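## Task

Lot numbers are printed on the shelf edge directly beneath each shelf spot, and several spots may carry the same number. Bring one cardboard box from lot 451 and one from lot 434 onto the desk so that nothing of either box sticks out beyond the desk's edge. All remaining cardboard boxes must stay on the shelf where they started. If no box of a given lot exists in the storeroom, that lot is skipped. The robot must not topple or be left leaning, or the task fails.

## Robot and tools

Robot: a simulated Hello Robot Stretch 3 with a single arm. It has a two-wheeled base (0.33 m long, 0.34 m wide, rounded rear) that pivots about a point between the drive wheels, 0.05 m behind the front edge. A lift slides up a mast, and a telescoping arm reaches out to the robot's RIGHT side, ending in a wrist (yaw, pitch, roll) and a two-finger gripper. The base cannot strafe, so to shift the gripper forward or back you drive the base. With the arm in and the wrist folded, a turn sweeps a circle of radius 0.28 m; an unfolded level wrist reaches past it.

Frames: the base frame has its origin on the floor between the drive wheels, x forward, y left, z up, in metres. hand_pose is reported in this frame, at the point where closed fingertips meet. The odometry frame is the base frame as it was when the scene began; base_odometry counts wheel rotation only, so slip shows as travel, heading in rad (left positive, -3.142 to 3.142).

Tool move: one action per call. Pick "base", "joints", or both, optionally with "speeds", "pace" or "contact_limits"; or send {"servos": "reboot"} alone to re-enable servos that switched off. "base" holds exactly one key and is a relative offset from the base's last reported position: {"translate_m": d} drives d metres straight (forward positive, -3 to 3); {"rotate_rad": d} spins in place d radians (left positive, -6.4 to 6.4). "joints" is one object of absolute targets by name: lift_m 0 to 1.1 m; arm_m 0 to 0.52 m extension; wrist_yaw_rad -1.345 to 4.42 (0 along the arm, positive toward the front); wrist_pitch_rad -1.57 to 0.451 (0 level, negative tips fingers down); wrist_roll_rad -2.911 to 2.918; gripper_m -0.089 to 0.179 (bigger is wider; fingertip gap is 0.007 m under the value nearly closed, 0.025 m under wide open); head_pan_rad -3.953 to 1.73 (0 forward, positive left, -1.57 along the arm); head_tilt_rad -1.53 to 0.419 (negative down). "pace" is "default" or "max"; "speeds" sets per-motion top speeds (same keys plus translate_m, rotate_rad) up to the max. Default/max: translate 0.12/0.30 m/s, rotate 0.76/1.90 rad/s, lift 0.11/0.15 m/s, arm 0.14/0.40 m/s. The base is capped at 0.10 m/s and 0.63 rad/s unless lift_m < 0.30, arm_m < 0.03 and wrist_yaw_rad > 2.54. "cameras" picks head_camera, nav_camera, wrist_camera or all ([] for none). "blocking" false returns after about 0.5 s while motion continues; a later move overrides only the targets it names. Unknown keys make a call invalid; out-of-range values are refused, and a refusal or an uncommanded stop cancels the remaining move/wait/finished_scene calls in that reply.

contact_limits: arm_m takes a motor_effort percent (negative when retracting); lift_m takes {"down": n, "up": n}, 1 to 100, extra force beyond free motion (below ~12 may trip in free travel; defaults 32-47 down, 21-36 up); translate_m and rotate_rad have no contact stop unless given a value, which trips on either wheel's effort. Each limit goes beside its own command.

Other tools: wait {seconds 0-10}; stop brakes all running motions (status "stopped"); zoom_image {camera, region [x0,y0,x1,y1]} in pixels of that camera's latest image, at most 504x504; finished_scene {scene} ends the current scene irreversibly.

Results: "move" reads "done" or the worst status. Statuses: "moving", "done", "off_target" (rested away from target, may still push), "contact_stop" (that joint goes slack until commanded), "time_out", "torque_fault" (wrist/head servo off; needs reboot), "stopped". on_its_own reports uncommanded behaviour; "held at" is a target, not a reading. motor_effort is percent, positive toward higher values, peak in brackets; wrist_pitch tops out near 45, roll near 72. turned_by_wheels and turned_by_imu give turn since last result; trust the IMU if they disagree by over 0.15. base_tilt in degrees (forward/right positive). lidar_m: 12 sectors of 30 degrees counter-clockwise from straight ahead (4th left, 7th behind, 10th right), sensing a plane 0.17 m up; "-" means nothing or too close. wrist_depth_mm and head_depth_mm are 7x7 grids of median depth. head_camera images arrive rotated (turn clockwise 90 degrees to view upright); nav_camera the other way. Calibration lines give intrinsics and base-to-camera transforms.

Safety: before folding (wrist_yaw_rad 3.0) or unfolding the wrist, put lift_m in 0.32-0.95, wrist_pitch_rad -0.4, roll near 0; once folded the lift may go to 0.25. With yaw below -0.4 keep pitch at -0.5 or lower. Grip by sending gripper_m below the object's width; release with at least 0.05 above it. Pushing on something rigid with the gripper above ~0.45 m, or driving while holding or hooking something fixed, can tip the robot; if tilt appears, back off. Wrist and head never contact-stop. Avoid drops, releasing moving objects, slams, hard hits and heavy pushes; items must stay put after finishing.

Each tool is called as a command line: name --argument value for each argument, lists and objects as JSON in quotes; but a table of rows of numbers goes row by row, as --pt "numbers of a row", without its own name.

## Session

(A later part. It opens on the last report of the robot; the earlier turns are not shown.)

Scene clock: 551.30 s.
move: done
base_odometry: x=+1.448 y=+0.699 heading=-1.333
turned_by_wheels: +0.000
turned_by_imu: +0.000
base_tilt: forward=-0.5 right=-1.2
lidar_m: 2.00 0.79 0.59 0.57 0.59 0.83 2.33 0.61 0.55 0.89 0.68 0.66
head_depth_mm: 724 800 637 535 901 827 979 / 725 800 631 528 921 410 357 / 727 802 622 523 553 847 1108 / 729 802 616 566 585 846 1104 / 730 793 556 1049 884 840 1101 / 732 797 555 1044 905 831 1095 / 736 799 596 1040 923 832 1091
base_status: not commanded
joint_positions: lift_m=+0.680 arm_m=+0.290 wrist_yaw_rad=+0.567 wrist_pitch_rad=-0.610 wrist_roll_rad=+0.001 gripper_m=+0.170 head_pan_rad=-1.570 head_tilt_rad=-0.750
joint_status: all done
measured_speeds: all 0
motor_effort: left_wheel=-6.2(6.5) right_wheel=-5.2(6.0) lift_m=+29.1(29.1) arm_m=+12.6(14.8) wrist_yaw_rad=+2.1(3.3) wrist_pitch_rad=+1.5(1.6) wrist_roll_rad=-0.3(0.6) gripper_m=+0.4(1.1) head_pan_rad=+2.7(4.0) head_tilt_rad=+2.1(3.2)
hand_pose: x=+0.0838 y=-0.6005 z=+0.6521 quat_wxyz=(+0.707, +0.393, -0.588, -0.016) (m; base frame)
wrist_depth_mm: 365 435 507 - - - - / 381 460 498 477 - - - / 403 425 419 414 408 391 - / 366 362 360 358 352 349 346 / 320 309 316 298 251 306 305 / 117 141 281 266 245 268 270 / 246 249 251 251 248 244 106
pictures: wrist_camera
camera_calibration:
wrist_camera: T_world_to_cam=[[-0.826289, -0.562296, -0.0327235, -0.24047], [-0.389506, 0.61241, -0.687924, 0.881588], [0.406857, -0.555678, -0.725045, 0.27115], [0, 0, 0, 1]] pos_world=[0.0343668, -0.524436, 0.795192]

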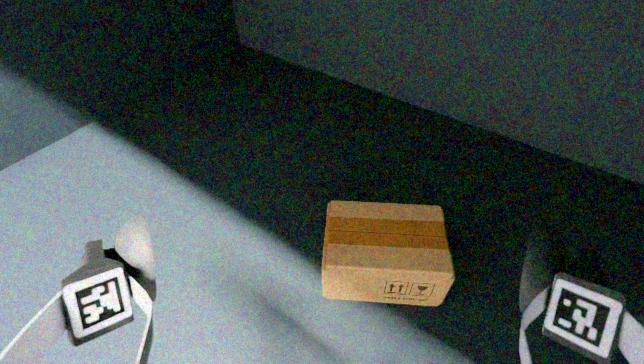

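move --joints '{"arm_m": 0.36}' --cameras '["wrist_camera"]'

move --joints '{"lift_m": 0.59}' --contact_limits '{"lift_m": {"down": 15}}' --speeds '{"lift_m": 0.05}' --cameras '["wrist_camera"]'

Scene clock: 561.07 s.
move: done
base_odometry: x=+1.448 y=+0.699 heading=-1.333
turned_by_wheels: +0.000
turned_by_imu: +0.000
base_tilt: forward=-0.4 right=-1.3
lidar_m: 2.01 0.79 0.59 0.57 0.60 0.83 2.33 0.61 0.55 0.89 0.68 0.66
head_depth_mm: 723 798 637 534 900 827 979 / 725 799 629 528 904 410 358 / 728 803 622 523 869 848 1102 / 729 804 614 600 868 840 1102 / 731 796 556 701 903 838 1095 / 734 797 554 1048 903 830 1093 / 735 798 594 1033 919 830 1085
base_status: not commanded
joint_positions: lift_m=+0.680 arm_m=+0.360 wrist_yaw_rad=+0.567 wrist_pitch_rad=-0.610 wrist_roll_rad=+0.001 gripper_m=+0.170 head_pan_rad=-1.570 head_tilt_rad=-0.750
joint_status: all done
measured_speeds: all 0
motor_effort: left_wheel=-5.9(6.5) right_wheel=-5.0(5.6) lift_m=+27.6(31.5) arm_m=+13.7(14.8) wrist_yaw_rad=+2.1(3.2) wrist_pitch_rad=+1.5(1.5) wrist_roll_rad=-0.3(0.6) gripper_m=+0.5(1.2) head_pan_rad=+3.0(3.3) head_tilt_rad=+2.1(2.8)
hand_pose: x=+0.0838 y=-0.6705 z=+0.6521 quat_wxyz=(+0.707, +0.393, -0.588, -0.016) (m; base frame)
wrist_depth_mm: 363 434 - - - - - / 380 459 482 - - - - / 398 422 417 413 388 - - / 365 362 360 355 354 339 - / 321 307 316 312 310 307 305 / 117 141 280 224 270 268 272 / 246 248 248 203 239 241 106
pictures: wrist_camera
camera_calibration:
wrist_camera: T_world_to_cam=[[-0.826267, -0.562325, -0.0327615, -0.279819], [-0.389559, 0.612482, -0.68783, 0.924426], [0.40685, -0.555568, -0.725132, 0.232387], [0, 0, 0, 1]] pos_world=[0.0343669, -0.594436, 0.795192]

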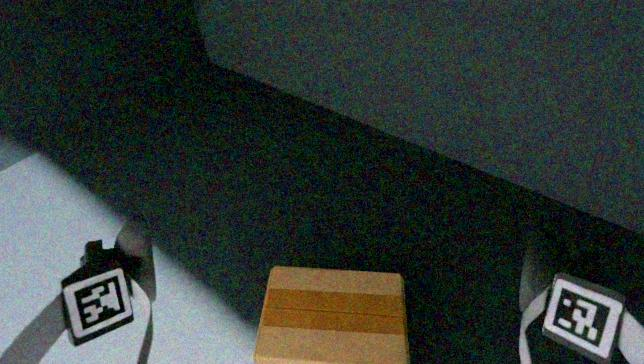

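Scene clock: 563.40 s.
move: done
base_odometry: x=+1.448 y=+0.699 heading=-1.333
turned_by_wheels: +0.000
turned_by_imu: +0.000
base_tilt: forward=-0.4 right=-1.2
lidar_m: 2.01 0.79 0.59 0.57 0.59 0.83 2.32 0.61 0.55 0.89 0.69 0.66
head_depth_mm: 723 799 637 534 904 828 1030 / 725 802 630 529 952 804 441 / 729 802 622 523 645 787 1089 / 729 802 616 770 697 841 1104 / 732 794 558 1047 895 836 1099 / 734 794 553 1041 923 835 1095 / 736 802 595 1034 920 831 1087
base_status: not commanded
joint_positions: lift_m=+0.590 arm_m=+0.360 wrist_yaw_rad=+0.567 wrist_pitch_rad=-0.610 wrist_roll_rad=+0.001 gripper_m=+0.170 head_pan_rad=-1.570 head_tilt_rad=-0.750
joint_status: all done
measured_speeds: all 0
motor_effort: left_wheel=-6.2(6.7) right_wheel=-4.5(5.6) lift_m=+23.1(27.5) arm_m=+13.1(13.8) wrist_yaw_rad=+2.1(3.2) wrist_pitch_rad=+1.5(1.6) wrist_roll_rad=-0.3(0.6) gripper_m=+0.2(1.1) head_pan_rad=+2.3(3.2) head_tilt_rad=+1.6(2.8)
contact_limits: lift_m down 15 (down: maximum 72; up: maximum 65)
hand_pose: x=+0.0838 y=-0.6705 z=+0.5621 quat_wxyz=(+0.707, +0.393, -0.588, -0.016) (m; base frame)
wrist_depth_mm: 364 401 412 372 - - - / 337 330 330 327 317 294 - / 281 277 274 272 268 264 256 / 240 237 235 164 230 228 226 / 214 208 196 144 147 201 200 / 122 141 136 134 130 175 177 / 160 160 161 158 156 159 106
pictures: wrist_camera
camera_calibration:
wrist_camera: T_world_to_cam=[[-0.826237, -0.562367, -0.0327856, -0.28272], [-0.389629, 0.612543, -0.687736, 0.862433], [0.406843, -0.555459, -0.72522, 0.167308], [0, 0, 0, 1]] pos_world=[0.0343669, -0.594337, 0.705192]

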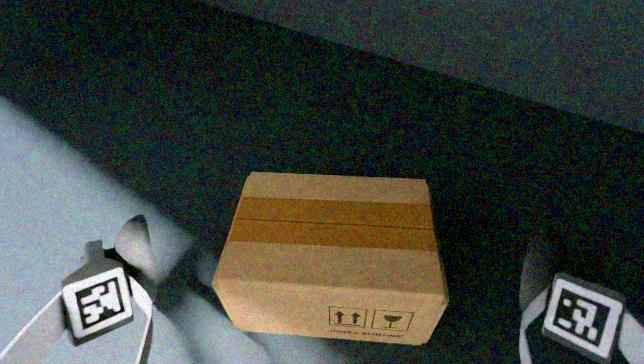

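move --joints '{"gripper_m": 0.06}' --cameras '[]'

move --joints '{"lift_m": 0.67}' --speeds '{"lift_m": 0.06}' --cameras '["wrist_camera"]'

Scene clock: 570.10 s.
move: done
base_odometry: x=+1.448 y=+0.699 heading=-1.333
turned_by_wheels: +0.000
turned_by_imu: +0.000
base_tilt: forward=-0.3 right=-1.2
lidar_m: 2.01 0.79 0.59 0.57 0.59 0.83 2.33 0.61 0.55 0.89 0.68 0.66
head_depth_mm: 726 796 638 534 904 827 1033 / 724 800 629 528 951 807 442 / 727 805 624 524 643 788 1088 / 729 801 615 767 700 846 1104 / 733 796 557 1050 884 837 1100 / 734 796 554 1041 928 834 1095 / 738 798 595 1034 921 832 1089
base_status: not commanded
joint_positions: lift_m=+0.590 arm_m=+0.360 wrist_yaw_rad=+0.568 wrist_pitch_rad=-0.607 wrist_roll_rad=+0.001 gripper_m=+0.061 head_pan_rad=-1.570 head_tilt_rad=-0.750
joint_status: all done
measured_speeds: all 0
motor_effort: left_wheel=-5.8(6.6) right_wheel=-5.0(5.7) lift_m=+23.6(24.2) arm_m=+11.9(12.7) wrist_yaw_rad=+1.6(3.2) wrist_pitch_rad=+0.8(1.6) wrist_roll_rad=-0.4(0.6) gripper_m=-13.5(86.1) head_pan_rad=+2.1(3.0) head_tilt_rad=+2.0(2.5)
contact_limits: lift_m down 15 (down: maximum 72; up: maximum 65)
hand_pose: x=+0.0843 y=-0.6709 z=+0.5627 quat_wxyz=(+0.707, +0.392, -0.588, -0.014) (m; base frame)
wrist_depth_mm: 364 404 416 376 - - - / 341 337 334 328 315 - - / 284 280 278 273 271 268 258 / 242 241 231 166 225 231 227 / 211 210 146 145 145 202 200 / 186 182 136 135 132 176 179 / 172 160 162 159 158 156 164
pictures: none
No camera images: "cameras" was empty.

Scene clock: 572.03 s.
move: done
base_odometry: x=+1.448 y=+0.699 heading=-1.333
turned_by_wheels: +0.000
turned_by_imu: +0.000
base_tilt: forward=-0.3 right=-1.1
lidar_m: 2.01 0.79 0.59 0.57 0.59 0.83 2.32 0.61 0.56 0.89 0.68 0.66
head_depth_mm: 724 799 637 534 903 827 978 / 725 803 630 528 902 430 367 / 728 801 622 524 869 826 1107 / 727 803 615 601 866 845 1104 / 732 795 557 709 886 841 1098 / 731 798 554 1040 927 834 1094 / 736 800 595 1032 921 829 1087
base_status: not commanded
joint_positions: lift_m=+0.670 arm_m=+0.360 wrist_yaw_rad=+0.568 wrist_pitch_rad=-0.617 wrist_roll_rad=+0.001 gripper_m=+0.061 head_pan_rad=-1.570 head_tilt_rad=-0.750
joint_status: all done
measured_speeds: all 0
motor_effort: left_wheel=-6.3(6.6) right_wheel=-5.0(5.4) lift_m=+29.5(33.8) arm_m=+11.4(12.0) wrist_yaw_rad=+1.5(2.1) wrist_pitch_rad=+2.7(2.9) wrist_roll_rad=-0.3(0.6) gripper_m=-12.9(13.8) head_pan_rad=+2.6(2.7) head_tilt_rad=+2.1(2.3)
hand_pose: x=+0.0834 y=-0.6694 z=+0.6407 quat_wxyz=(+0.707, +0.395, -0.586, -0.018) (m; base frame)
wrist_depth_mm: 363 434 - - - - - / 383 446 476 438 - - - / 392 402 398 392 378 - - / 347 344 342 169 327 332 - / 306 308 148 147 146 293 290 / 270 269 135 136 136 249 260 / 248 233 236 230 229 126 234
pictures: wrist_camera
camera_calibration:
wrist_camera: T_world_to_cam=[[-0.825777, -0.563032, -0.0329746, -0.280271], [-0.392823, 0.616121, -0.682704, 0.915145], [0.404701, -0.550808, -0.729951, 0.231474], [0, 0, 0, 1]] pos_world=[0.0343714, -0.594145, 0.784496]

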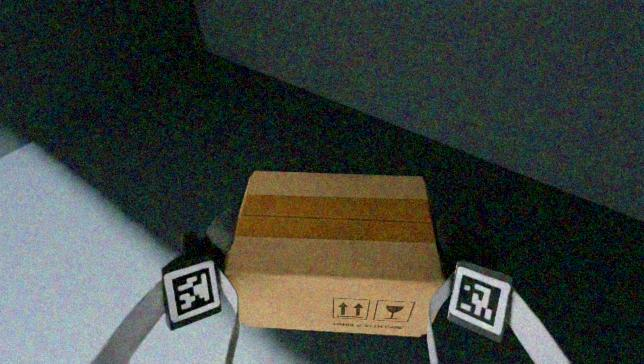

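move --joints '{"arm_m": 0.0, "gripper_m": 0.055, "head_pan_rad": 0.5, "head_tilt_rad": -0.4}' --cameras '[]'

move --base '{"translate_m": -1.3}' --cameras '[]'

move --base '{"translate_m": -0.42}' --cameras '["wrist_camera"]'

move --base '{"rotate_rad": 1.57}' --cameras '["wrist_camera", "nav_camera"]'

Scene clock: 602.67 s.
move: done
base_odometry: x=+1.448 y=+0.699 heading=-1.333
turned_by_wheels: +0.000
turned_by_imu: +0.000
base_tilt: forward=-0.2 right=-1.2
lidar_m: 2.01 0.79 0.59 0.57 0.60 0.83 2.33 0.60 0.56 0.89 0.68 0.66
head_depth_mm: 1960 2080 2210 2367 2384 1808 1430 / 1467 1646 1886 2184 2307 1805 1422 / 1152 1256 1389 1559 1763 1730 1408 / 950 1022 1110 1205 1326 1479 1409 / 812 861 918 984 1068 1165 1266 / 705 747 788 837 891 956 1027 / 626 654 688 725 766 813 867
base_status: not commanded
joint_positions: lift_m=+0.670 arm_m=+0.001 wrist_yaw_rad=+0.568 wrist_pitch_rad=-0.618 wrist_roll_rad=+0.001 gripper_m=+0.056 head_pan_rad=+0.501 head_tilt_rad=-0.400
joint_status: all done
measured_speeds: all 0
motor_effort: left_wheel=-6.3(6.4) right_wheel=-4.9(5.8) lift_m=+30.1(30.6) arm_m=-12.2(14.5) wrist_yaw_rad=+1.1(2.3) wrist_pitch_rad=+2.8(2.9) wrist_roll_rad=-0.4(0.7) gripper_m=-15.0(46.2) head_pan_rad=-3.2(5.8) head_tilt_rad=-3.8(7.4)
hand_pose: x=+0.0833 y=-0.3099 z=+0.6406 quat_wxyz=(+0.707, +0.395, -0.586, -0.018) (m; base frame)
wrist_depth_mm: - 458 520 - 528 542 511 / - 503 479 474 464 456 455 / - - 424 395 393 388 382 / - - 170 169 327 336 330 / 963 948 147 147 147 295 292 / 839 125 135 137 133 272 266 / 781 731 747 716 - 118 258
pictures: none
No camera images: "cameras" was empty.

Scene clock: 616.80 s.
move: done
base_odometry: x=+1.142 y=+1.963 heading=-1.333
turned_by_wheels: +0.000
turned_by_imu: -0.001
base_tilt: forward=-0.3 right=-1.2
lidar_m: 1.83 0.84 0.62 0.60 0.63 0.88 1.04 1.08 1.51 0.41 0.89 0.94
head_depth_mm: 2133 2516 3036 3348 2450 1797 1422 / 1557 1741 1994 2317 2330 1792 1419 / 1229 1332 1485 1652 1883 1763 1413 / 1010 1088 1183 1287 1410 1557 1408 / 861 914 979 1050 1133 1239 1294 / 749 793 839 890 950 1014 1092 / 664 696 730 769 815 862 924
base_status: done
joint_positions: lift_m=+0.670 arm_m=+0.001 wrist_yaw_rad=+0.568 wrist_pitch_rad=-0.618 wrist_roll_rad=+0.001 gripper_m=+0.056 head_pan_rad=+0.500 head_tilt_rad=-0.400
joint_status: not commanded
measured_speeds: all 0
motor_effort: left_wheel=-5.7(10.4) right_wheel=-5.8(14.6) lift_m=+26.1(31.8) arm_m=-2.5(13.1) wrist_yaw_rad=+1.5(2.9) wrist_pitch_rad=+2.9(3.0) wrist_roll_rad=-0.3(0.7) gripper_m=-14.8(15.4) head_pan_rad=-2.7(3.8) head_tilt_rad=-2.9(4.7)
hand_pose: x=+0.0833 y=-0.3099 z=+0.6406 quat_wxyz=(+0.707, +0.395, -0.586, -0.018) (m; base frame)
wrist_depth_mm: - - 456 - - - 267 / - - 474 - - - 195 / - - - - - - 158 / - - 175 164 168 319 173 / 949 951 148 147 147 232 197 / 846 125 137 137 133 230 799 / 783 728 735 166 158 122 742
pictures: none
No camera images: "cameras" was empty.

Scene clock: 622.13 s.
move: done
base_odometry: x=+1.043 y=+2.371 heading=-1.333
turned_by_wheels: +0.000
turned_by_imu: -0.001
base_tilt: forward=-0.1 right=-1.1
lidar_m: 2.17 0.85 0.63 0.61 0.64 0.64 0.62 0.65 0.91 2.68 0.56 0.57
head_depth_mm: 2170 2562 3097 3340 2473 1793 1429 / 1587 1779 2027 2346 2322 1792 1414 / 1249 1372 1514 1696 1916 1768 1412 / 1032 1110 1204 1305 1442 1590 1405 / 877 934 996 1069 1157 1255 1321 / 766 807 854 906 962 1037 1115 / 676 710 745 785 830 877 938
base_status: done
joint_positions: lift_m=+0.670 arm_m=+0.001 wrist_yaw_rad=+0.568 wrist_pitch_rad=-0.618 wrist_roll_rad=+0.001 gripper_m=+0.056 head_pan_rad=+0.500 head_tilt_rad=-0.400
joint_status: not commanded
measured_speeds: all 0
motor_effort: left_wheel=-0.7(10.3) right_wheel=-10.6(13.9) lift_m=+23.8(26.4) arm_m=+1.3(2.8) wrist_yaw_rad=+1.4(3.0) wrist_pitch_rad=+2.7(3.0) wrist_roll_rad=-0.3(0.6) gripper_m=-14.6(15.2) head_pan_rad=-3.5(3.7) head_tilt_rad=-2.6(3.7)
hand_pose: x=+0.0833 y=-0.3099 z=+0.6406 quat_wxyz=(+0.707, +0.395, -0.586, -0.018) (m; base frame)
wrist_depth_mm: - - - - - - - / - - - - - - - / - - - - - - - / - - 170 169 - - - / 953 932 148 147 147 925 905 / 854 125 135 137 133 800 820 / 789 728 731 717 722 126 733
pictures: wrist_camera
camera_calibration:
wrist_camera: T_world_to_cam=[[-0.825785, -0.56302, -0.0329799, -0.0779132], [-0.393001, 0.616387, -0.682362, 0.693444], [0.404512, -0.550523, -0.73027, 0.429685], [0, 0, 0, 1]] pos_world=[0.0343718, -0.234745, 0.784396]

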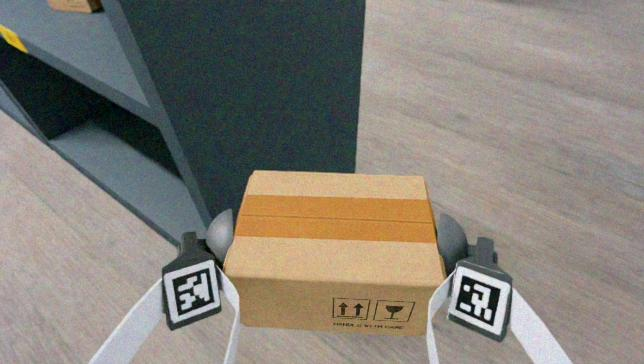

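Scene clock: 625.73 s.
move: done
base_odometry: x=+1.043 y=+2.371 heading=+0.236
turned_by_wheels: +1.570
turned_by_imu: +1.545
base_tilt: forward=-0.2 right=-1.1
lidar_m: 0.61 0.64 0.64 0.62 0.65 0.89 2.56 0.56 0.57 2.24 0.86 0.63
head_depth_mm: 484 508 535 566 602 640 687 / 507 535 564 600 639 686 735 / 533 565 598 637 681 732 794 / 562 597 635 680 731 788 858 / 597 632 678 728 786 858 931 / 633 674 725 785 849 933 1030 / 668 708 754 805 855 908 961
base_status: done
joint_positions: lift_m=+0.670 arm_m=+0.001 wrist_yaw_rad=+0.568 wrist_pitch_rad=-0.618 wrist_roll_rad=+0.001 gripper_m=+0.056 head_pan_rad=+0.500 head_tilt_rad=-0.400
joint_status: not commanded
measured_speeds: all 0
motor_effort: left_wheel=-9.4(13.0) right_wheel=+9.0(13.0) lift_m=+25.8(26.4) arm_m=-3.8(4.0) wrist_yaw_rad=+0.9(2.6) wrist_pitch_rad=+2.8(3.0) wrist_roll_rad=-0.4(0.7) gripper_m=-14.7(15.0) head_pan_rad=-3.2(3.5) head_tilt_rad=-2.3(3.4)
hand_pose: x=+0.0833 y=-0.3099 z=+0.6406 quat_wxyz=(+0.707, +0.395, -0.586, -0.018) (m; base frame)
wrist_depth_mm: 470 534 - - - - - / 499 - - - - - - / 517 - - - - - - / 534 - 169 - - - - / - - 148 147 147 932 917 / - - 135 136 133 807 816 / - 729 735 723 727 126 734
pictures: nav_camera (sideways), wrist_camera
camera_calibration:
nav_camera: T_world_to_cam=[[0.312101, 0.18995, 0.930866, -1.17032], [0.493076, -0.869901, 0.0121906, 0.0313097], [0.812077, 0.455184, -0.365156, 0.42353], [0, 0, 0, 1]] pos_world=[0.00588205, 0.0567551, 1.24369]
wrist_camera: T_world_to_cam=[[-0.825785, -0.56302, -0.0329799, -0.0779132], [-0.393001, 0.616387, -0.682362, 0.693444], [0.404512, -0.550523, -0.73027, 0.429685], [0, 0, 0, 1]] pos_world=[0.0343718, -0.234745, 0.784396]

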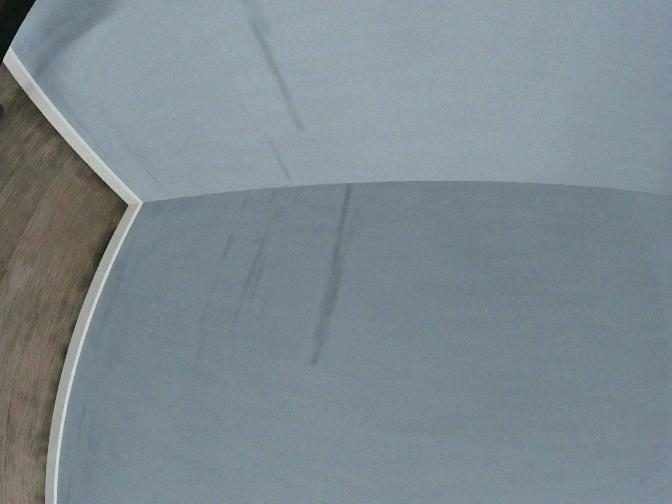

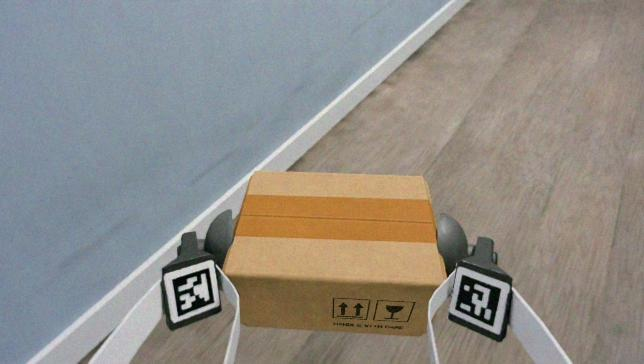

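move --base '{"translate_m": -1.2}' --joints '{"head_pan_rad": -2.4, "head_tilt_rad": -0.4}' --cameras '[]'

move --base '{"translate_m": -0.55}' --joints '{"lift_m": 0.9}' --cameras '["nav_camera","head_camera"]'

Scene clock: 647.50 s.
move: done
base_odometry: x=-0.124 y=+2.090 heading=+0.237
turned_by_wheels: +0.000
turned_by_imu: -0.001
base_tilt: forward=-0.2 right=-1.2
lidar_m: 1.80 0.89 0.66 0.63 0.66 0.91 1.94 1.69 2.04 1.27 0.51 0.55
head_depth_mm: 1770 1852 1939 1978 2123 1811 1426 / 1908 2003 2100 1770 2165 1789 1429 / 2048 2184 2277 1869 2443 1738 1408 / 2249 2374 2512 2034 2291 1776 1412 / 2491 2642 2803 2211 2295 1759 1398 / 2742 2938 3096 3122 2371 1754 1391 / 3090 3328 3603 3581 2356 1741 1386
base_status: done
joint_positions: lift_m=+0.670 arm_m=+0.001 wrist_yaw_rad=+0.568 wrist_pitch_rad=-0.618 wrist_roll_rad=+0.001 gripper_m=+0.056 head_pan_rad=-2.400 head_tilt_rad=-0.400
joint_status: all done
measured_speeds: all 0
motor_effort: left_wheel=-3.9(13.5) right_wheel=-7.1(11.9) lift_m=+30.7(32.4) arm_m=-9.1(13.2) wrist_yaw_rad=+1.1(3.0) wrist_pitch_rad=+2.8(3.0) wrist_roll_rad=-0.3(0.7) gripper_m=-14.6(15.4) head_pan_rad=+3.4(4.3) head_tilt_rad=-1.1(4.8)
hand_pose: x=+0.0833 y=-0.3099 z=+0.6406 quat_wxyz=(+0.707, +0.395, -0.586, -0.018) (m; base frame)
wrist_depth_mm: - 307 369 - - - - / - - 382 - - - - / - - 420 - - - - / - 844 175 164 - - - / 948 926 148 147 146 910 899 / 854 125 137 137 133 793 811 / 784 732 745 722 731 126 736
pictures: none
No camera images: "cameras" was empty.

Scene clock: 654.13 s.
move: done
base_odometry: x=-0.659 y=+1.961 heading=+0.237
turned_by_wheels: +0.000
turned_by_imu: +0.000
base_tilt: forward=-0.3 right=-1.1
lidar_m: 2.35 0.90 0.66 0.64 0.67 0.92 1.40 1.22 1.56 3.33 1.24 0.96
head_depth_mm: 1269 1323 1381 1461 1535 1615 1429 / 1365 1435 1504 1549 1675 1728 1415 / 1481 1549 1649 1658 1836 1733 1417 / 1614 1708 1817 1718 1291 1553 1453 / 1770 1906 2023 1688 1201 1772 1483 / 1981 2127 2289 1667 1758 1761 1522 / 2231 2370 2617 1626 2246 1731 1429
base_status: done
joint_positions: lift_m=+0.900 arm_m=+0.001 wrist_yaw_rad=+0.568 wrist_pitch_rad=-0.618 wrist_roll_rad=+0.001 gripper_m=+0.056 head_pan_rad=-2.400 head_tilt_rad=-0.400
joint_status: all done
measured_speeds: all 0
motor_effort: left_wheel=-3.8(12.5) right_wheel=-8.0(11.4) lift_m=+31.3(35.8) arm_m=-6.8(9.3) wrist_yaw_rad=+1.7(2.5) wrist_pitch_rad=+2.8(3.0) wrist_roll_rad=-0.3(0.7) gripper_m=-14.8(15.2) head_pan_rad=+3.2(4.2) head_tilt_rad=-1.3(2.2)
hand_pose: x=+0.0833 y=-0.3099 z=+0.8706 quat_wxyz=(+0.707, +0.395, -0.586, -0.018) (m; base frame)
wrist_depth_mm: - - - - - - - / 723 - - - - - - / - - - - - - - / - - - - - - - / - - 147 147 147 - - / - 125 135 137 133 - - / - 945 962 925 935 126 941
pictures: head_camera (sideways), nav_camera (sideways)
camera_calibration:
head_camera: T_world_to_cam=[[0.219667, 0.264043, -0.939163, 1.2363], [0.648134, -0.759014, -0.0617978, 0.0761271], [-0.729156, -0.595129, -0.337866, 0.399776], [0, 0, 0, 1]] pos_world=[-0.0294154, -0.0307351, 1.30086]
nav_camera: T_world_to_cam=[[-0.25761, -0.259114, 0.930858, -1.16685], [-0.686875, 0.726673, 0.0121874, 0.0384726], [-0.679588, -0.636244, -0.365177, 0.432633], [0, 0, 0, 1]] pos_world=[0.0198455, -0.0550433, 1.24369]

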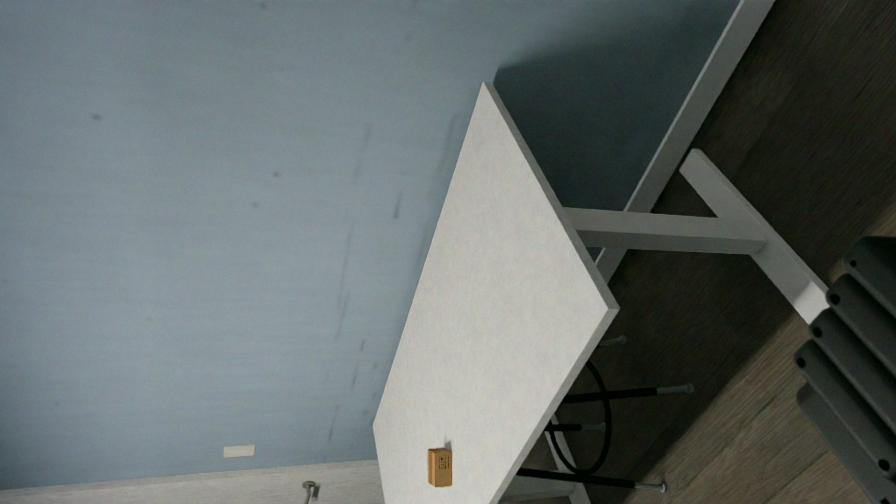

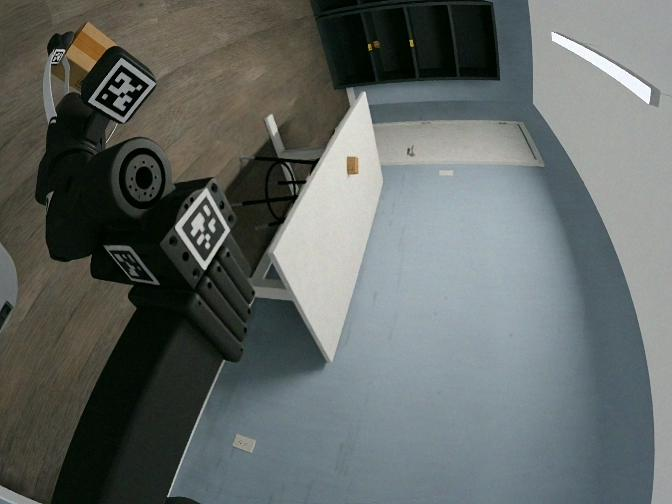

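move --base '{"translate_m": -0.08}' --cameras '[]'

move --base '{"rotate_rad": -1.58}' --joints '{"head_pan_rad": -1.57, "head_tilt_rad": -0.6}' --cameras '[]'

move --base '{"translate_m": 0.85}' --cameras '["head_camera","nav_camera"]'

Scene clock: 668.40 s.
move: done
base_odometry: x=-0.736 y=+1.942 heading=+0.237
turned_by_wheels: +0.000
turned_by_imu: +0.000
base_tilt: forward=-0.3 right=-1.3
lidar_m: 2.40 0.90 0.66 0.64 0.67 0.92 1.32 1.16 1.70 3.61 1.35 1.04
head_depth_mm: 1197 1251 1305 1370 1444 1535 1419 / 1293 1352 1416 1487 1578 1627 1419 / 1391 1475 1549 1610 1731 1731 1411 / 1525 1603 1714 1694 1290 1468 1443 / 1684 1779 1903 1683 1133 1783 1490 / 1865 1981 2147 1657 1183 1751 1526 / 2111 2272 2473 1648 2051 1751 1432
base_status: done
joint_positions: lift_m=+0.900 arm_m=+0.001 wrist_yaw_rad=+0.568 wrist_pitch_rad=-0.618 wrist_roll_rad=+0.001 gripper_m=+0.056 head_pan_rad=-2.400 head_tilt_rad=-0.400
joint_status: not commanded
measured_speeds: all 0
motor_effort: left_wheel=-4.3(9.1) right_wheel=-7.9(12.5) lift_m=+30.9(31.6) arm_m=-5.6(6.4) wrist_yaw_rad=+0.8(2.1) wrist_pitch_rad=+2.9(3.0) wrist_roll_rad=-0.6(0.6) gripper_m=-14.6(15.1) head_pan_rad=+3.5(3.7) head_tilt_rad=-1.0(1.5)
hand_pose: x=+0.0833 y=-0.3099 z=+0.8706 quat_wxyz=(+0.707, +0.395, -0.586, -0.018) (m; base frame)
wrist_depth_mm: - - - - - - - / 776 - - - - - - / - - - - - - - / - - - - - - - / - - 148 147 147 - - / - 125 135 137 133 - - / - 943 946 943 931 125 956
pictures: none
No camera images: "cameras" was empty.

Scene clock: 672.03 s.
move: done
base_odometry: x=-0.736 y=+1.942 heading=-1.343
turned_by_wheels: -1.580
turned_by_imu: -1.554
base_tilt: forward=-0.4 right=-1.2
lidar_m: 3.52 1.35 1.04 2.36 0.90 0.66 0.64 0.67 0.93 1.32 1.16 1.70
head_depth_mm: 1086 1189 1316 1481 1627 1550 - / 1085 1189 1325 1489 1676 1581 - / 1087 1186 1320 1486 1658 1476 - / 1085 1189 1315 1487 1666 1481 - / 1082 1196 1326 1500 1678 296 292 / 1084 1190 1322 1495 1667 1494 410 / 1091 1198 1323 1500 1675 1454 1128
base_status: done
joint_positions: lift_m=+0.900 arm_m=+0.001 wrist_yaw_rad=+0.568 wrist_pitch_rad=-0.618 wrist_roll_rad=+0.001 gripper_m=+0.056 head_pan_rad=-1.569 head_tilt_rad=-0.603
joint_status: all done
measured_speeds: all 0
motor_effort: left_wheel=+8.0(11.9) right_wheel=-9.5(13.3) lift_m=+31.0(31.6) arm_m=-12.6(12.8) wrist_yaw_rad=+0.0(2.3) wrist_pitch_rad=+2.8(3.0) wrist_roll_rad=-0.3(0.7) gripper_m=-14.6(15.2) head_pan_rad=-2.9(5.5) head_tilt_rad=+1.7(7.8)
hand_pose: x=+0.0833 y=-0.3099 z=+0.8706 quat_wxyz=(+0.707, +0.395, -0.586, -0.018) (m; base frame)
wrist_depth_mm: - - - - - - - / - - - - - - - / - - - - - - - / - - - - - - - / - - 148 147 147 - - / - 125 135 137 133 - - / - 944 957 950 938 125 943
pictures: none
No camera images: "cameras" was empty.

Scene clock: 681.67 s.
move: done
base_odometry: x=-0.544 y=+1.114 heading=-1.343
turned_by_wheels: +0.000
turned_by_imu: +0.000
base_tilt: forward=-0.3 right=-1.3
lidar_m: 2.79 1.33 0.98 0.95 0.99 1.53 1.48 1.55 1.37 0.88 0.93 0.99
head_depth_mm: 1089 1201 1333 1500 1695 1600 - / 1097 1201 1335 1498 1630 1531 - / 1094 1200 1338 1113 830 1442 - / 1093 1201 1333 1101 824 1330 - / 1096 1199 1346 1090 816 301 293 / 1097 1213 1325 1083 812 730 412 / 1095 1210 1326 1071 803 1411 1134
base_status: done
joint_positions: lift_m=+0.900 arm_m=+0.001 wrist_yaw_rad=+0.568 wrist_pitch_rad=-0.618 wrist_roll_rad=+0.001 gripper_m=+0.056 head_pan_rad=-1.570 head_tilt_rad=-0.600
joint_status: not commanded
measured_speeds: all 0
motor_effort: left_wheel=+8.7(11.9) right_wheel=+0.7(10.7) lift_m=+29.8(31.3) arm_m=-9.3(13.3) wrist_yaw_rad=+0.9(2.8) wrist_pitch_rad=+2.8(3.0) wrist_roll_rad=-0.3(0.8) gripper_m=-14.8(15.2) head_pan_rad=-3.5(4.0) head_tilt_rad=+3.1(5.1)
hand_pose: x=+0.0833 y=-0.3099 z=+0.8706 quat_wxyz=(+0.707, +0.395, -0.586, -0.018) (m; base frame)
wrist_depth_mm: - - - - - - - / - - - - - - - / - - - - - - - / - - - - 169 - - / - - 148 147 146 - - / - 125 135 137 133 - - / 996 938 951 929 916 125 945
pictures: head_camera (sideways), nav_camera (sideways)
camera_calibration:
head_camera: T_world_to_cam=[[-0.0466933, 0.520039, -0.852865, 1.12538], [0.997502, -0.0210368, -0.0674393, 0.0812919], [-0.0530127, -0.853883, -0.517758, 0.629693], [0, 0, 0, 1]] pos_world=[0.00484067, -0.0458486, 1.29131]
nav_camera: T_world_to_cam=[[0.0174641, -0.542579, 0.839823, -1.04979], [-0.999789, -0.0185451, 0.00880924, 0.0448547], [0.0107949, -0.8398, -0.542789, 0.659576], [0, 0, 0, 1]] pos_world=[0.0560588, -0.0148501, 1.23925]

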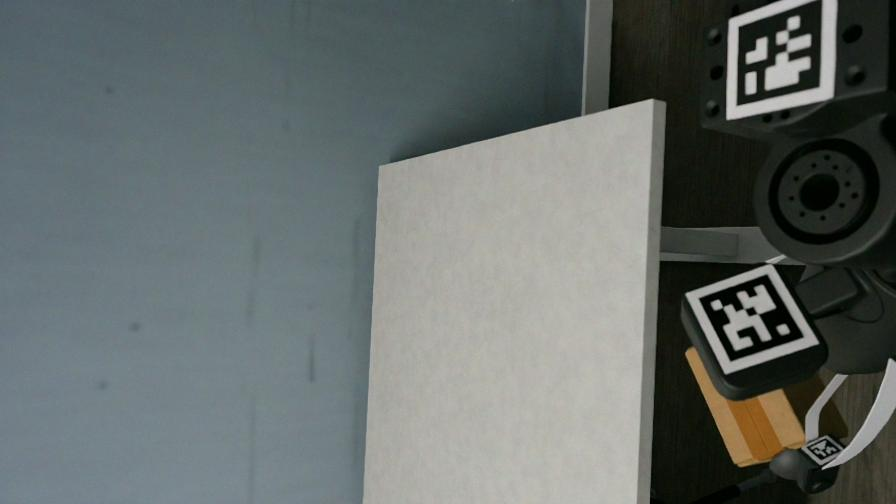

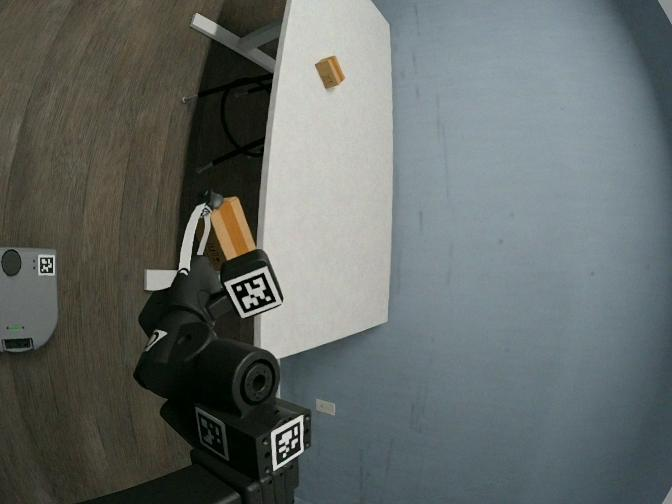

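move --joints '{"arm_m": 0.44}' --cameras '[]'

move --joints '{"lift_m": 0.797}' --speeds '{"lift_m": 0.06}' --cameras '["wrist_camera"]'

move --joints '{"lift_m": 0.784}' --speeds '{"lift_m": 0.015}' --contact_limits '{"lift_m": {"down": 12}}' --cameras '["wrist_camera"]'

Scene clock: 696.83 s.
move: done
base_odometry: x=-0.544 y=+1.114 heading=-1.343
turned_by_wheels: +0.000
turned_by_imu: +0.000
base_tilt: forward=-0.2 right=-1.1
lidar_m: 2.78 1.33 0.98 0.95 0.99 1.53 1.48 1.54 1.38 0.88 0.93 0.99
head_depth_mm: 1094 1199 1337 1426 - - 1245 / 1091 1201 1272 368 830 1444 1236 / 1093 1201 569 1014 833 1441 1225 / 1096 1204 1279 640 825 1357 1224 / 1098 1202 1320 950 819 1419 1222 / 1098 1207 1334 1074 811 1411 1220 / 1092 1209 1315 1066 806 1407 1212
base_status: not commanded
joint_positions: lift_m=+0.900 arm_m=+0.440 wrist_yaw_rad=+0.568 wrist_pitch_rad=-0.618 wrist_roll_rad=+0.001 gripper_m=+0.056 head_pan_rad=-1.570 head_tilt_rad=-0.600
joint_status: all done
measured_speeds: all 0
motor_effort: left_wheel=+8.4(8.9) right_wheel=+1.9(2.2) lift_m=+29.6(30.4) arm_m=+13.0(15.1) wrist_yaw_rad=+2.0(2.6) wrist_pitch_rad=+2.9(3.0) wrist_roll_rad=-0.3(0.7) gripper_m=-14.4(15.1) head_pan_rad=-2.5(3.7) head_tilt_rad=+2.4(4.3)
hand_pose: x=+0.0833 y=-0.7493 z=+0.8706 quat_wxyz=(+0.707, +0.395, -0.586, -0.018) (m; base frame)
wrist_depth_mm: - - - - - - - / - - - - - - - / - - - - - - - / - - 165 165 163 - - / - - 148 146 147 - - / - - 137 137 133 122 - / - - - 160 - 112 -
pictures: none
No camera images: "cameras" was empty.

Scene clock: 699.13 s.
move: done
base_odometry: x=-0.544 y=+1.114 heading=-1.343
turned_by_wheels: +0.000
turned_by_imu: +0.000
base_tilt: forward=-0.3 right=-1.1
lidar_m: 2.79 1.33 0.98 0.95 0.99 1.53 1.48 1.54 1.38 0.88 0.92 0.99
head_depth_mm: 1091 1203 1332 1494 1692 345 289 / 1093 1201 1337 1432 402 344 1180 / 1093 1203 1326 611 828 1432 1236 / 1092 1209 1331 632 769 1354 1219 / 1096 1207 1334 1036 816 1422 1221 / 1099 1203 1329 1075 813 1413 1219 / 1102 1208 1316 1069 807 1416 1216
base_status: not commanded
joint_positions: lift_m=+0.797 arm_m=+0.440 wrist_yaw_rad=+0.568 wrist_pitch_rad=-0.618 wrist_roll_rad=+0.001 gripper_m=+0.056 head_pan_rad=-1.570 head_tilt_rad=-0.600
joint_status: all done
measured_speeds: all 0
motor_effort: left_wheel=+8.6(8.8) right_wheel=+1.8(2.1) lift_m=+24.0(27.3) arm_m=+11.3(13.6) wrist_yaw_rad=+1.2(2.1) wrist_pitch_rad=+2.9(3.0) wrist_roll_rad=-0.3(0.6) gripper_m=-14.7(15.1) head_pan_rad=-2.6(3.3) head_tilt_rad=+2.7(3.9)
hand_pose: x=+0.0833 y=-0.7493 z=+0.7675 quat_wxyz=(+0.707, +0.395, -0.586, -0.018) (m; base frame)
wrist_depth_mm: - - - - - - - / - - - - - - - / - - - - - - - / - - 164 164 164 - - / - - 148 147 147 - - / - - 135 136 133 123 - / - - - 161 - 112 -
pictures: wrist_camera
camera_calibration:
wrist_camera: T_world_to_cam=[[-0.825772, -0.563041, -0.0329478, -0.32116], [-0.393223, 0.616622, -0.682021, 1.0508], [0.404322, -0.550238, -0.73059, 0.281019], [0, 0, 0, 1]] pos_world=[0.0343722, -0.674146, 0.911396]

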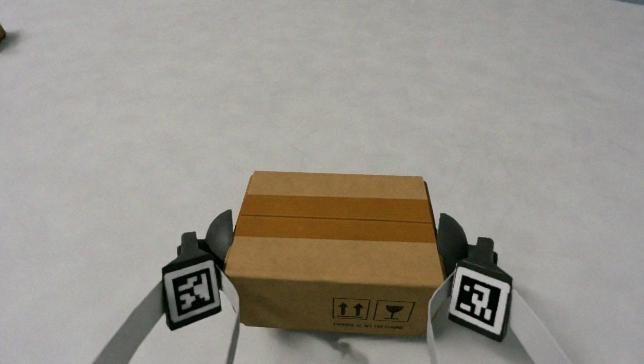

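Scene clock: 700.37 s.
move: done
base_odometry: x=-0.544 y=+1.114 heading=-1.343
turned_by_wheels: +0.000
turned_by_imu: +0.000
base_tilt: forward=-0.1 right=-1.2
lidar_m: 2.79 1.33 0.98 0.95 0.99 1.53 1.48 1.55 1.38 0.88 0.93 0.99
head_depth_mm: 1094 1202 1325 1495 1696 1458 295 / 1097 1204 1327 1466 428 360 321 / 1090 1201 1332 609 798 1440 1235 / 1098 1206 1334 663 769 1357 1224 / 1102 1206 1339 1082 791 1423 1219 / 1094 1208 1335 1078 812 1405 1213 / 1096 1208 1320 1063 807 1406 1216
base_status: not commanded
joint_positions: lift_m=+0.784 arm_m=+0.440 wrist_yaw_rad=+0.568 wrist_pitch_rad=-0.618 wrist_roll_rad=+0.001 gripper_m=+0.056 head_pan_rad=-1.570 head_tilt_rad=-0.600
joint_status: all done
measured_speeds: all 0
motor_effort: left_wheel=+8.5(8.7) right_wheel=+1.2(1.9) lift_m=+24.0(26.3) arm_m=+9.9(11.7) wrist_yaw_rad=+0.7(2.1) wrist_pitch_rad=+3.0(3.0) wrist_roll_rad=-0.4(0.7) gripper_m=-14.6(14.9) head_pan_rad=-2.6(3.3) head_tilt_rad=+2.4(3.4)
contact_limits: lift_m down 12 (down: maximum 72; up: maximum 65)
hand_pose: x=+0.0833 y=-0.7493 z=+0.7545 quat_wxyz=(+0.707, +0.395, -0.586, -0.018) (m; base frame)
wrist_depth_mm: - - - - - - - / - - - - - - - / - - - - - - - / - - 165 164 163 - - / - - 148 147 147 - - / - - 135 137 133 123 - / - - - 161 - 118 -
pictures: wrist_camera
camera_calibration:
wrist_camera: T_world_to_cam=[[-0.825795, -0.563005, -0.0329846, -0.321533], [-0.393204, 0.616692, -0.681969, 1.04187], [0.404293, -0.550197, -0.730637, 0.271519], [0, 0, 0, 1]] pos_world=[0.0343722, -0.674146, 0.898296]

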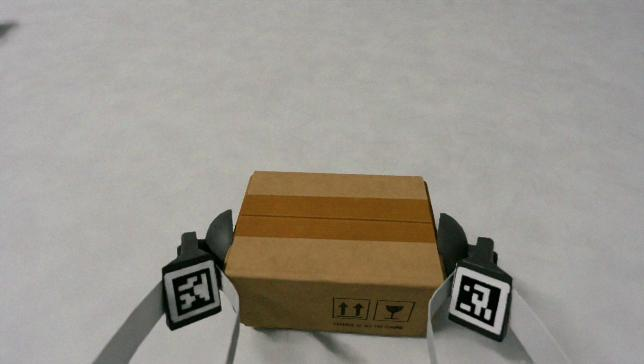

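move --joints '{"lift_m": 0.778}' --speeds '{"lift_m": 0.015}' --cameras '["wrist_camera"]'

move --joints '{"lift_m": 0.773}' --speeds '{"lift_m": 0.015}' --cameras '["wrist_camera"]'

Scene clock: 706.90 s.
move: done
base_odometry: x=-0.544 y=+1.114 heading=-1.343
turned_by_wheels: +0.000
turned_by_imu: +0.000
base_tilt: forward=-0.4 right=-1.1
lidar_m: 2.78 1.33 0.98 0.95 0.99 1.53 1.48 1.55 1.38 0.88 0.93 0.99
head_depth_mm: 1092 1198 1331 1499 1690 1455 293 / 1095 1201 1334 1467 438 362 321 / 1091 1202 1329 625 798 1433 1229 / 1091 1207 1334 695 769 1359 1228 / 1093 1207 1335 1085 789 1420 1224 / 1102 1204 1336 1076 809 1415 1221 / 1099 1200 1326 1069 805 1412 1209
base_status: not commanded
joint_positions: lift_m=+0.778 arm_m=+0.440 wrist_yaw_rad=+0.568 wrist_pitch_rad=-0.606 wrist_roll_rad=+0.000 gripper_m=+0.056 head_pan_rad=-1.570 head_tilt_rad=-0.600
joint_status: all done
measured_speeds: all 0
motor_effort: left_wheel=+8.1(8.8) right_wheel=+1.1(1.9) lift_m=+21.1(24.8) arm_m=+6.5(7.4) wrist_yaw_rad=+2.1(2.1) wrist_pitch_rad=+0.8(3.0) wrist_roll_rad=-0.2(0.5) gripper_m=-14.9(15.0) head_pan_rad=-1.9(2.5) head_tilt_rad=+2.0(3.0)
hand_pose: x=+0.0844 y=-0.7509 z=+0.7509 quat_wxyz=(+0.707, +0.392, -0.588, -0.014) (m; base frame)
wrist_depth_mm: - - - - - - - / - - - - - - - / - - - - - - - / - - 164 167 162 - - / - - 147 146 145 - - / - - 137 136 132 122 - / - - - 159 - 112 -
pictures: wrist_camera
camera_calibration:
wrist_camera: T_world_to_cam=[[-0.825394, -0.563645, -0.0320791, -0.322889], [-0.389347, 0.609461, -0.690628, 1.04157], [0.40882, -0.55755, -0.722499, 0.255514], [0, 0, 0, 1]] pos_world=[0.0345637, -0.674331, 0.89359]

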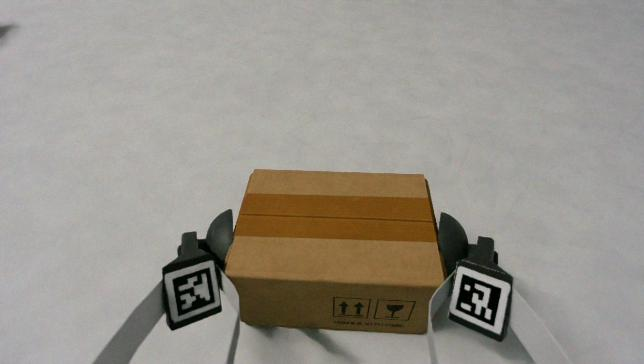

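Scene clock: 707.60 s.
move: done
base_odometry: x=-0.544 y=+1.114 heading=-1.343
turned_by_wheels: +0.000
turned_by_imu: +0.000
base_tilt: forward=-0.2 right=-1.2
lidar_m: 2.79 1.33 0.98 0.95 0.99 1.53 1.49 1.54 1.38 0.88 0.93 0.99
head_depth_mm: 1093 1199 1343 1498 1691 1494 299 / 1088 1203 1326 1479 459 362 316 / 1097 1205 1338 632 798 1434 1234 / 1095 1210 1333 702 768 1355 1222 / 1101 1206 1337 1085 789 1425 1222 / 1100 1207 1321 1075 811 1416 1223 / 1096 1208 1312 1068 805 1413 1208
base_status: not commanded
joint_positions: lift_m=+0.773 arm_m=+0.440 wrist_yaw_rad=+0.568 wrist_pitch_rad=-0.586 wrist_roll_rad=-0.002 gripper_m=+0.056 head_pan_rad=-1.570 head_tilt_rad=-0.600
joint_status: all done
measured_speeds: all 0
motor_effort: left_wheel=+6.5(7.7) right_wheel=+1.2(1.8) lift_m=+17.5(22.0) arm_m=+5.9(6.7) wrist_yaw_rad=+0.6(2.2) wrist_pitch_rad=-3.0(3.4) wrist_roll_rad=+0.8(0.8) gripper_m=-14.3(14.8) head_pan_rad=-2.2(2.6) head_tilt_rad=+1.6(2.8)
hand_pose: x=+0.0861 y=-0.7537 z=+0.7499 quat_wxyz=(+0.708, +0.386, -0.591, -0.006) (m; base frame)
wrist_depth_mm: - - - - - - - / - - - - - - - / - - - - - - - / - - 164 164 163 - - / - - 147 146 146 - - / - - 136 136 135 123 - / - - - 161 - 112 -
pictures: wrist_camera
camera_calibration:
wrist_camera: T_world_to_cam=[[-0.824382, -0.56526, -0.0295866, -0.326217], [-0.383649, 0.596423, -0.705048, 1.04386], [0.416181, -0.569879, -0.708542, 0.232107], [0, 0, 0, 1]] pos_world=[0.03495, -0.674706, 0.890778]

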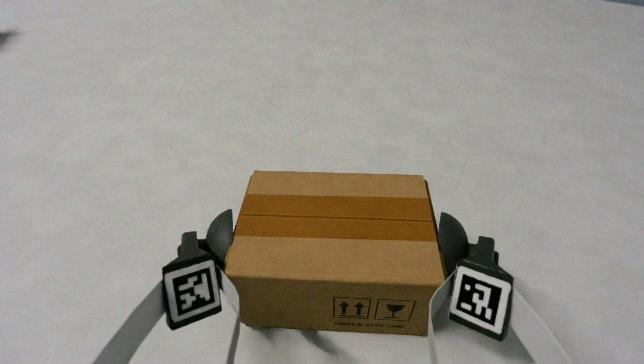

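move --joints '{"gripper_m": 0.165, "lift_m": 0.778}' --cameras '["wrist_camera"]'

move --joints '{"lift_m": 0.9}' --cameras '["wrist_camera", "nav_camera"]'

Scene clock: 715.23 s.
move: done
base_odometry: x=-0.544 y=+1.114 heading=-1.343
turned_by_wheels: +0.000
turned_by_imu: +0.000
base_tilt: forward=-0.3 right=-1.1
lidar_m: 2.79 1.33 0.98 0.95 0.99 1.53 1.49 1.54 1.38 0.88 0.93 0.99
head_depth_mm: 1089 1195 1335 1496 1684 1454 294 / 1097 1203 1329 1470 437 362 321 / 1093 1199 1339 618 802 1440 1243 / 1088 1201 1334 696 766 1356 1222 / 1095 1203 1330 1080 815 1422 1227 / 1096 1208 1336 1082 808 1413 1213 / 1097 1208 1328 1069 804 1414 1215
base_status: not commanded
joint_positions: lift_m=+0.778 arm_m=+0.440 wrist_yaw_rad=+0.568 wrist_pitch_rad=-0.610 wrist_roll_rad=-0.002 gripper_m=+0.165 head_pan_rad=-1.570 head_tilt_rad=-0.600
joint_status: all done
measured_speeds: all 0
motor_effort: left_wheel=+6.3(7.1) right_wheel=+1.3(2.1) lift_m=+31.7(31.7) arm_m=+1.7(3.7) wrist_yaw_rad=+0.6(2.1) wrist_pitch_rad=+1.2(3.0) wrist_roll_rad=+0.6(0.9) gripper_m=+0.8(82.4) head_pan_rad=-1.9(2.6) head_tilt_rad=+1.9(2.5)
hand_pose: x=+0.0841 y=-0.7505 z=+0.7502 quat_wxyz=(+0.708, +0.393, -0.587, -0.015) (m; base frame)
wrist_depth_mm: - - - - - - - / - - - - - - - / - - - - - - - / - - - 166 160 - - / - 146 145 145 145 - - / - 123 137 136 134 134 - / - 118 - 158 158 - 102
pictures: wrist_camera
camera_calibration:
wrist_camera: T_world_to_cam=[[-0.824747, -0.564685, -0.0303745, -0.325005], [-0.39237, 0.6101, -0.688349, 1.03985], [0.407232, -0.555796, -0.724744, 0.258553], [0, 0, 0, 1]] pos_world=[0.0346673, -0.674234, 0.893291]

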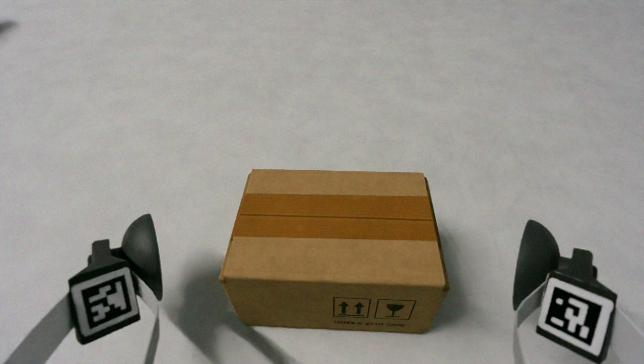

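Scene clock: 717.17 s.
move: done
base_odometry: x=-0.544 y=+1.114 heading=-1.343
turned_by_wheels: +0.000
turned_by_imu: +0.000
base_tilt: forward=-0.4 right=-1.4
lidar_m: 2.79 1.33 0.98 0.95 0.99 1.53 1.48 1.55 1.38 0.88 0.93 0.99
head_depth_mm: 1093 1200 1332 1426 - - 1241 / 1091 1201 1269 368 833 1459 1240 / 1091 1197 567 1013 826 1437 1235 / 1094 1202 1276 640 822 1357 1227 / 1098 1201 1317 1041 816 1425 1223 / 1097 1208 1329 1072 812 1409 1214 / 1103 1210 1314 1067 803 1414 1216
base_status: not commanded
joint_positions: lift_m=+0.900 arm_m=+0.440 wrist_yaw_rad=+0.568 wrist_pitch_rad=-0.610 wrist_roll_rad=-0.002 gripper_m=+0.165 head_pan_rad=-1.570 head_tilt_rad=-0.600
joint_status: all done
measured_speeds: all 0
motor_effort: left_wheel=+6.5(7.2) right_wheel=+1.5(2.0) lift_m=+29.8(33.7) arm_m=+0.1(2.4) wrist_yaw_rad=+0.8(2.3) wrist_pitch_rad=+1.5(1.6) wrist_roll_rad=+0.8(0.9) gripper_m=+1.1(1.3) head_pan_rad=-1.8(2.1) head_tilt_rad=+1.5(2.3)
hand_pose: x=+0.0840 y=-0.7504 z=+0.8721 quat_wxyz=(+0.708, +0.393, -0.587, -0.015) (m; base frame)
wrist_depth_mm: - - - - - - - / - - - - - - - / - - - - - - - / - - - - - - - / - 145 - - - - - / - 123 - 254 - 134 - / - 118 - 234 231 - 102
pictures: nav_camera (sideways), wrist_camera
camera_calibration:
nav_camera: T_world_to_cam=[[0.0174101, -0.542465, 0.839898, -1.04988], [-0.999791, -0.018431, 0.00882051, 0.0448419], [0.0106953, -0.839876, -0.542673, 0.659437], [0, 0, 0, 1]] pos_world=[0.0560582, -0.0148503, 1.23925]
wrist_camera: T_world_to_cam=[[-0.824761, -0.564667, -0.0303415, -0.321322], [-0.39269, 0.610527, -0.687787, 1.12349], [0.406894, -0.555345, -0.725278, 0.347757], [0, 0, 0, 1]] pos_world=[0.0346679, -0.674235, 1.01519]

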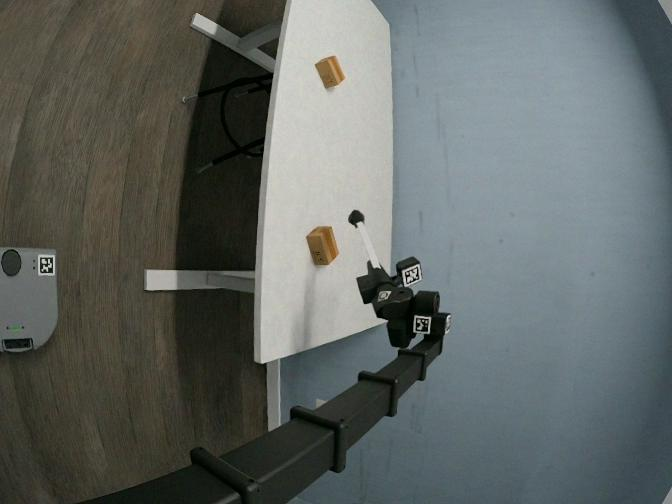

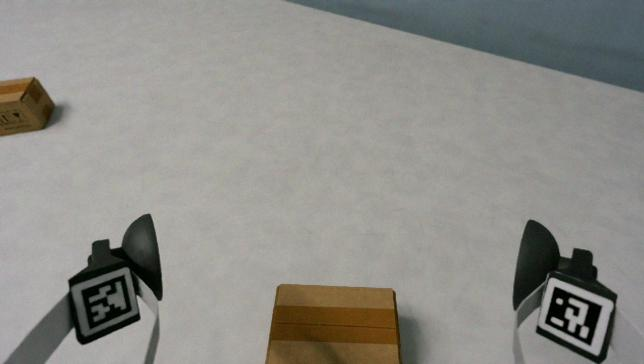

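Both placed.

move --joints '{"arm_m": 0.1}' --cameras '[]'

finished_scene --scene 2

Scene clock: 731.60 s.
move: done
base_odometry: x=-0.544 y=+1.114 heading=-1.343
turned_by_wheels: +0.000
turned_by_imu: +0.000
base_tilt: forward=-0.2 right=-1.1
lidar_m: 2.79 1.33 0.98 0.95 0.99 1.53 1.48 1.55 1.38 0.88 0.93 0.99
head_depth_mm: 1088 1203 1337 1493 1612 1369 1217 / 1094 1208 1334 1488 - 285 1242 / 1092 1194 1331 1116 891 287 1200 / 1097 1195 1337 1102 853 304 1166 / 1099 1206 1340 1091 364 384 1220 / 1102 1210 1332 1081 810 1386 1219 / 1099 1209 1324 1072 806 1326 1213
base_status: not commanded
joint_positions: lift_m=+0.900 arm_m=+0.100 wrist_yaw_rad=+0.568 wrist_pitch_rad=-0.611 wrist_roll_rad=-0.002 gripper_m=+0.165 head_pan_rad=-1.570 head_tilt_rad=-0.600
joint_status: all done
measured_speeds: all 0
motor_effort: left_wheel=+6.4(7.1) right_wheel=+1.6(2.0) lift_m=+30.1(30.1) arm_m=-11.9(14.8) wrist_yaw_rad=+0.1(2.6) wrist_pitch_rad=+1.6(1.6) wrist_roll_rad=+0.8(0.9) gripper_m=+0.6(1.2) head_pan_rad=-0.9(1.8) head_tilt_rad=+0.1(1.7)
hand_pose: x=+0.0840 y=-0.4104 z=+0.8721 quat_wxyz=(+0.708, +0.393, -0.587, -0.015) (m; base frame)
wrist_depth_mm: - - 653 - - - - / - - - - - 424 - / - - - - - 419 - / - - - - - - - / - - - - - - - / - 142 - - - 135 - / 116 972 981 971 972 923 108
pictures: none
No camera images: "cameras" was empty.

The scene is finished: the task was done.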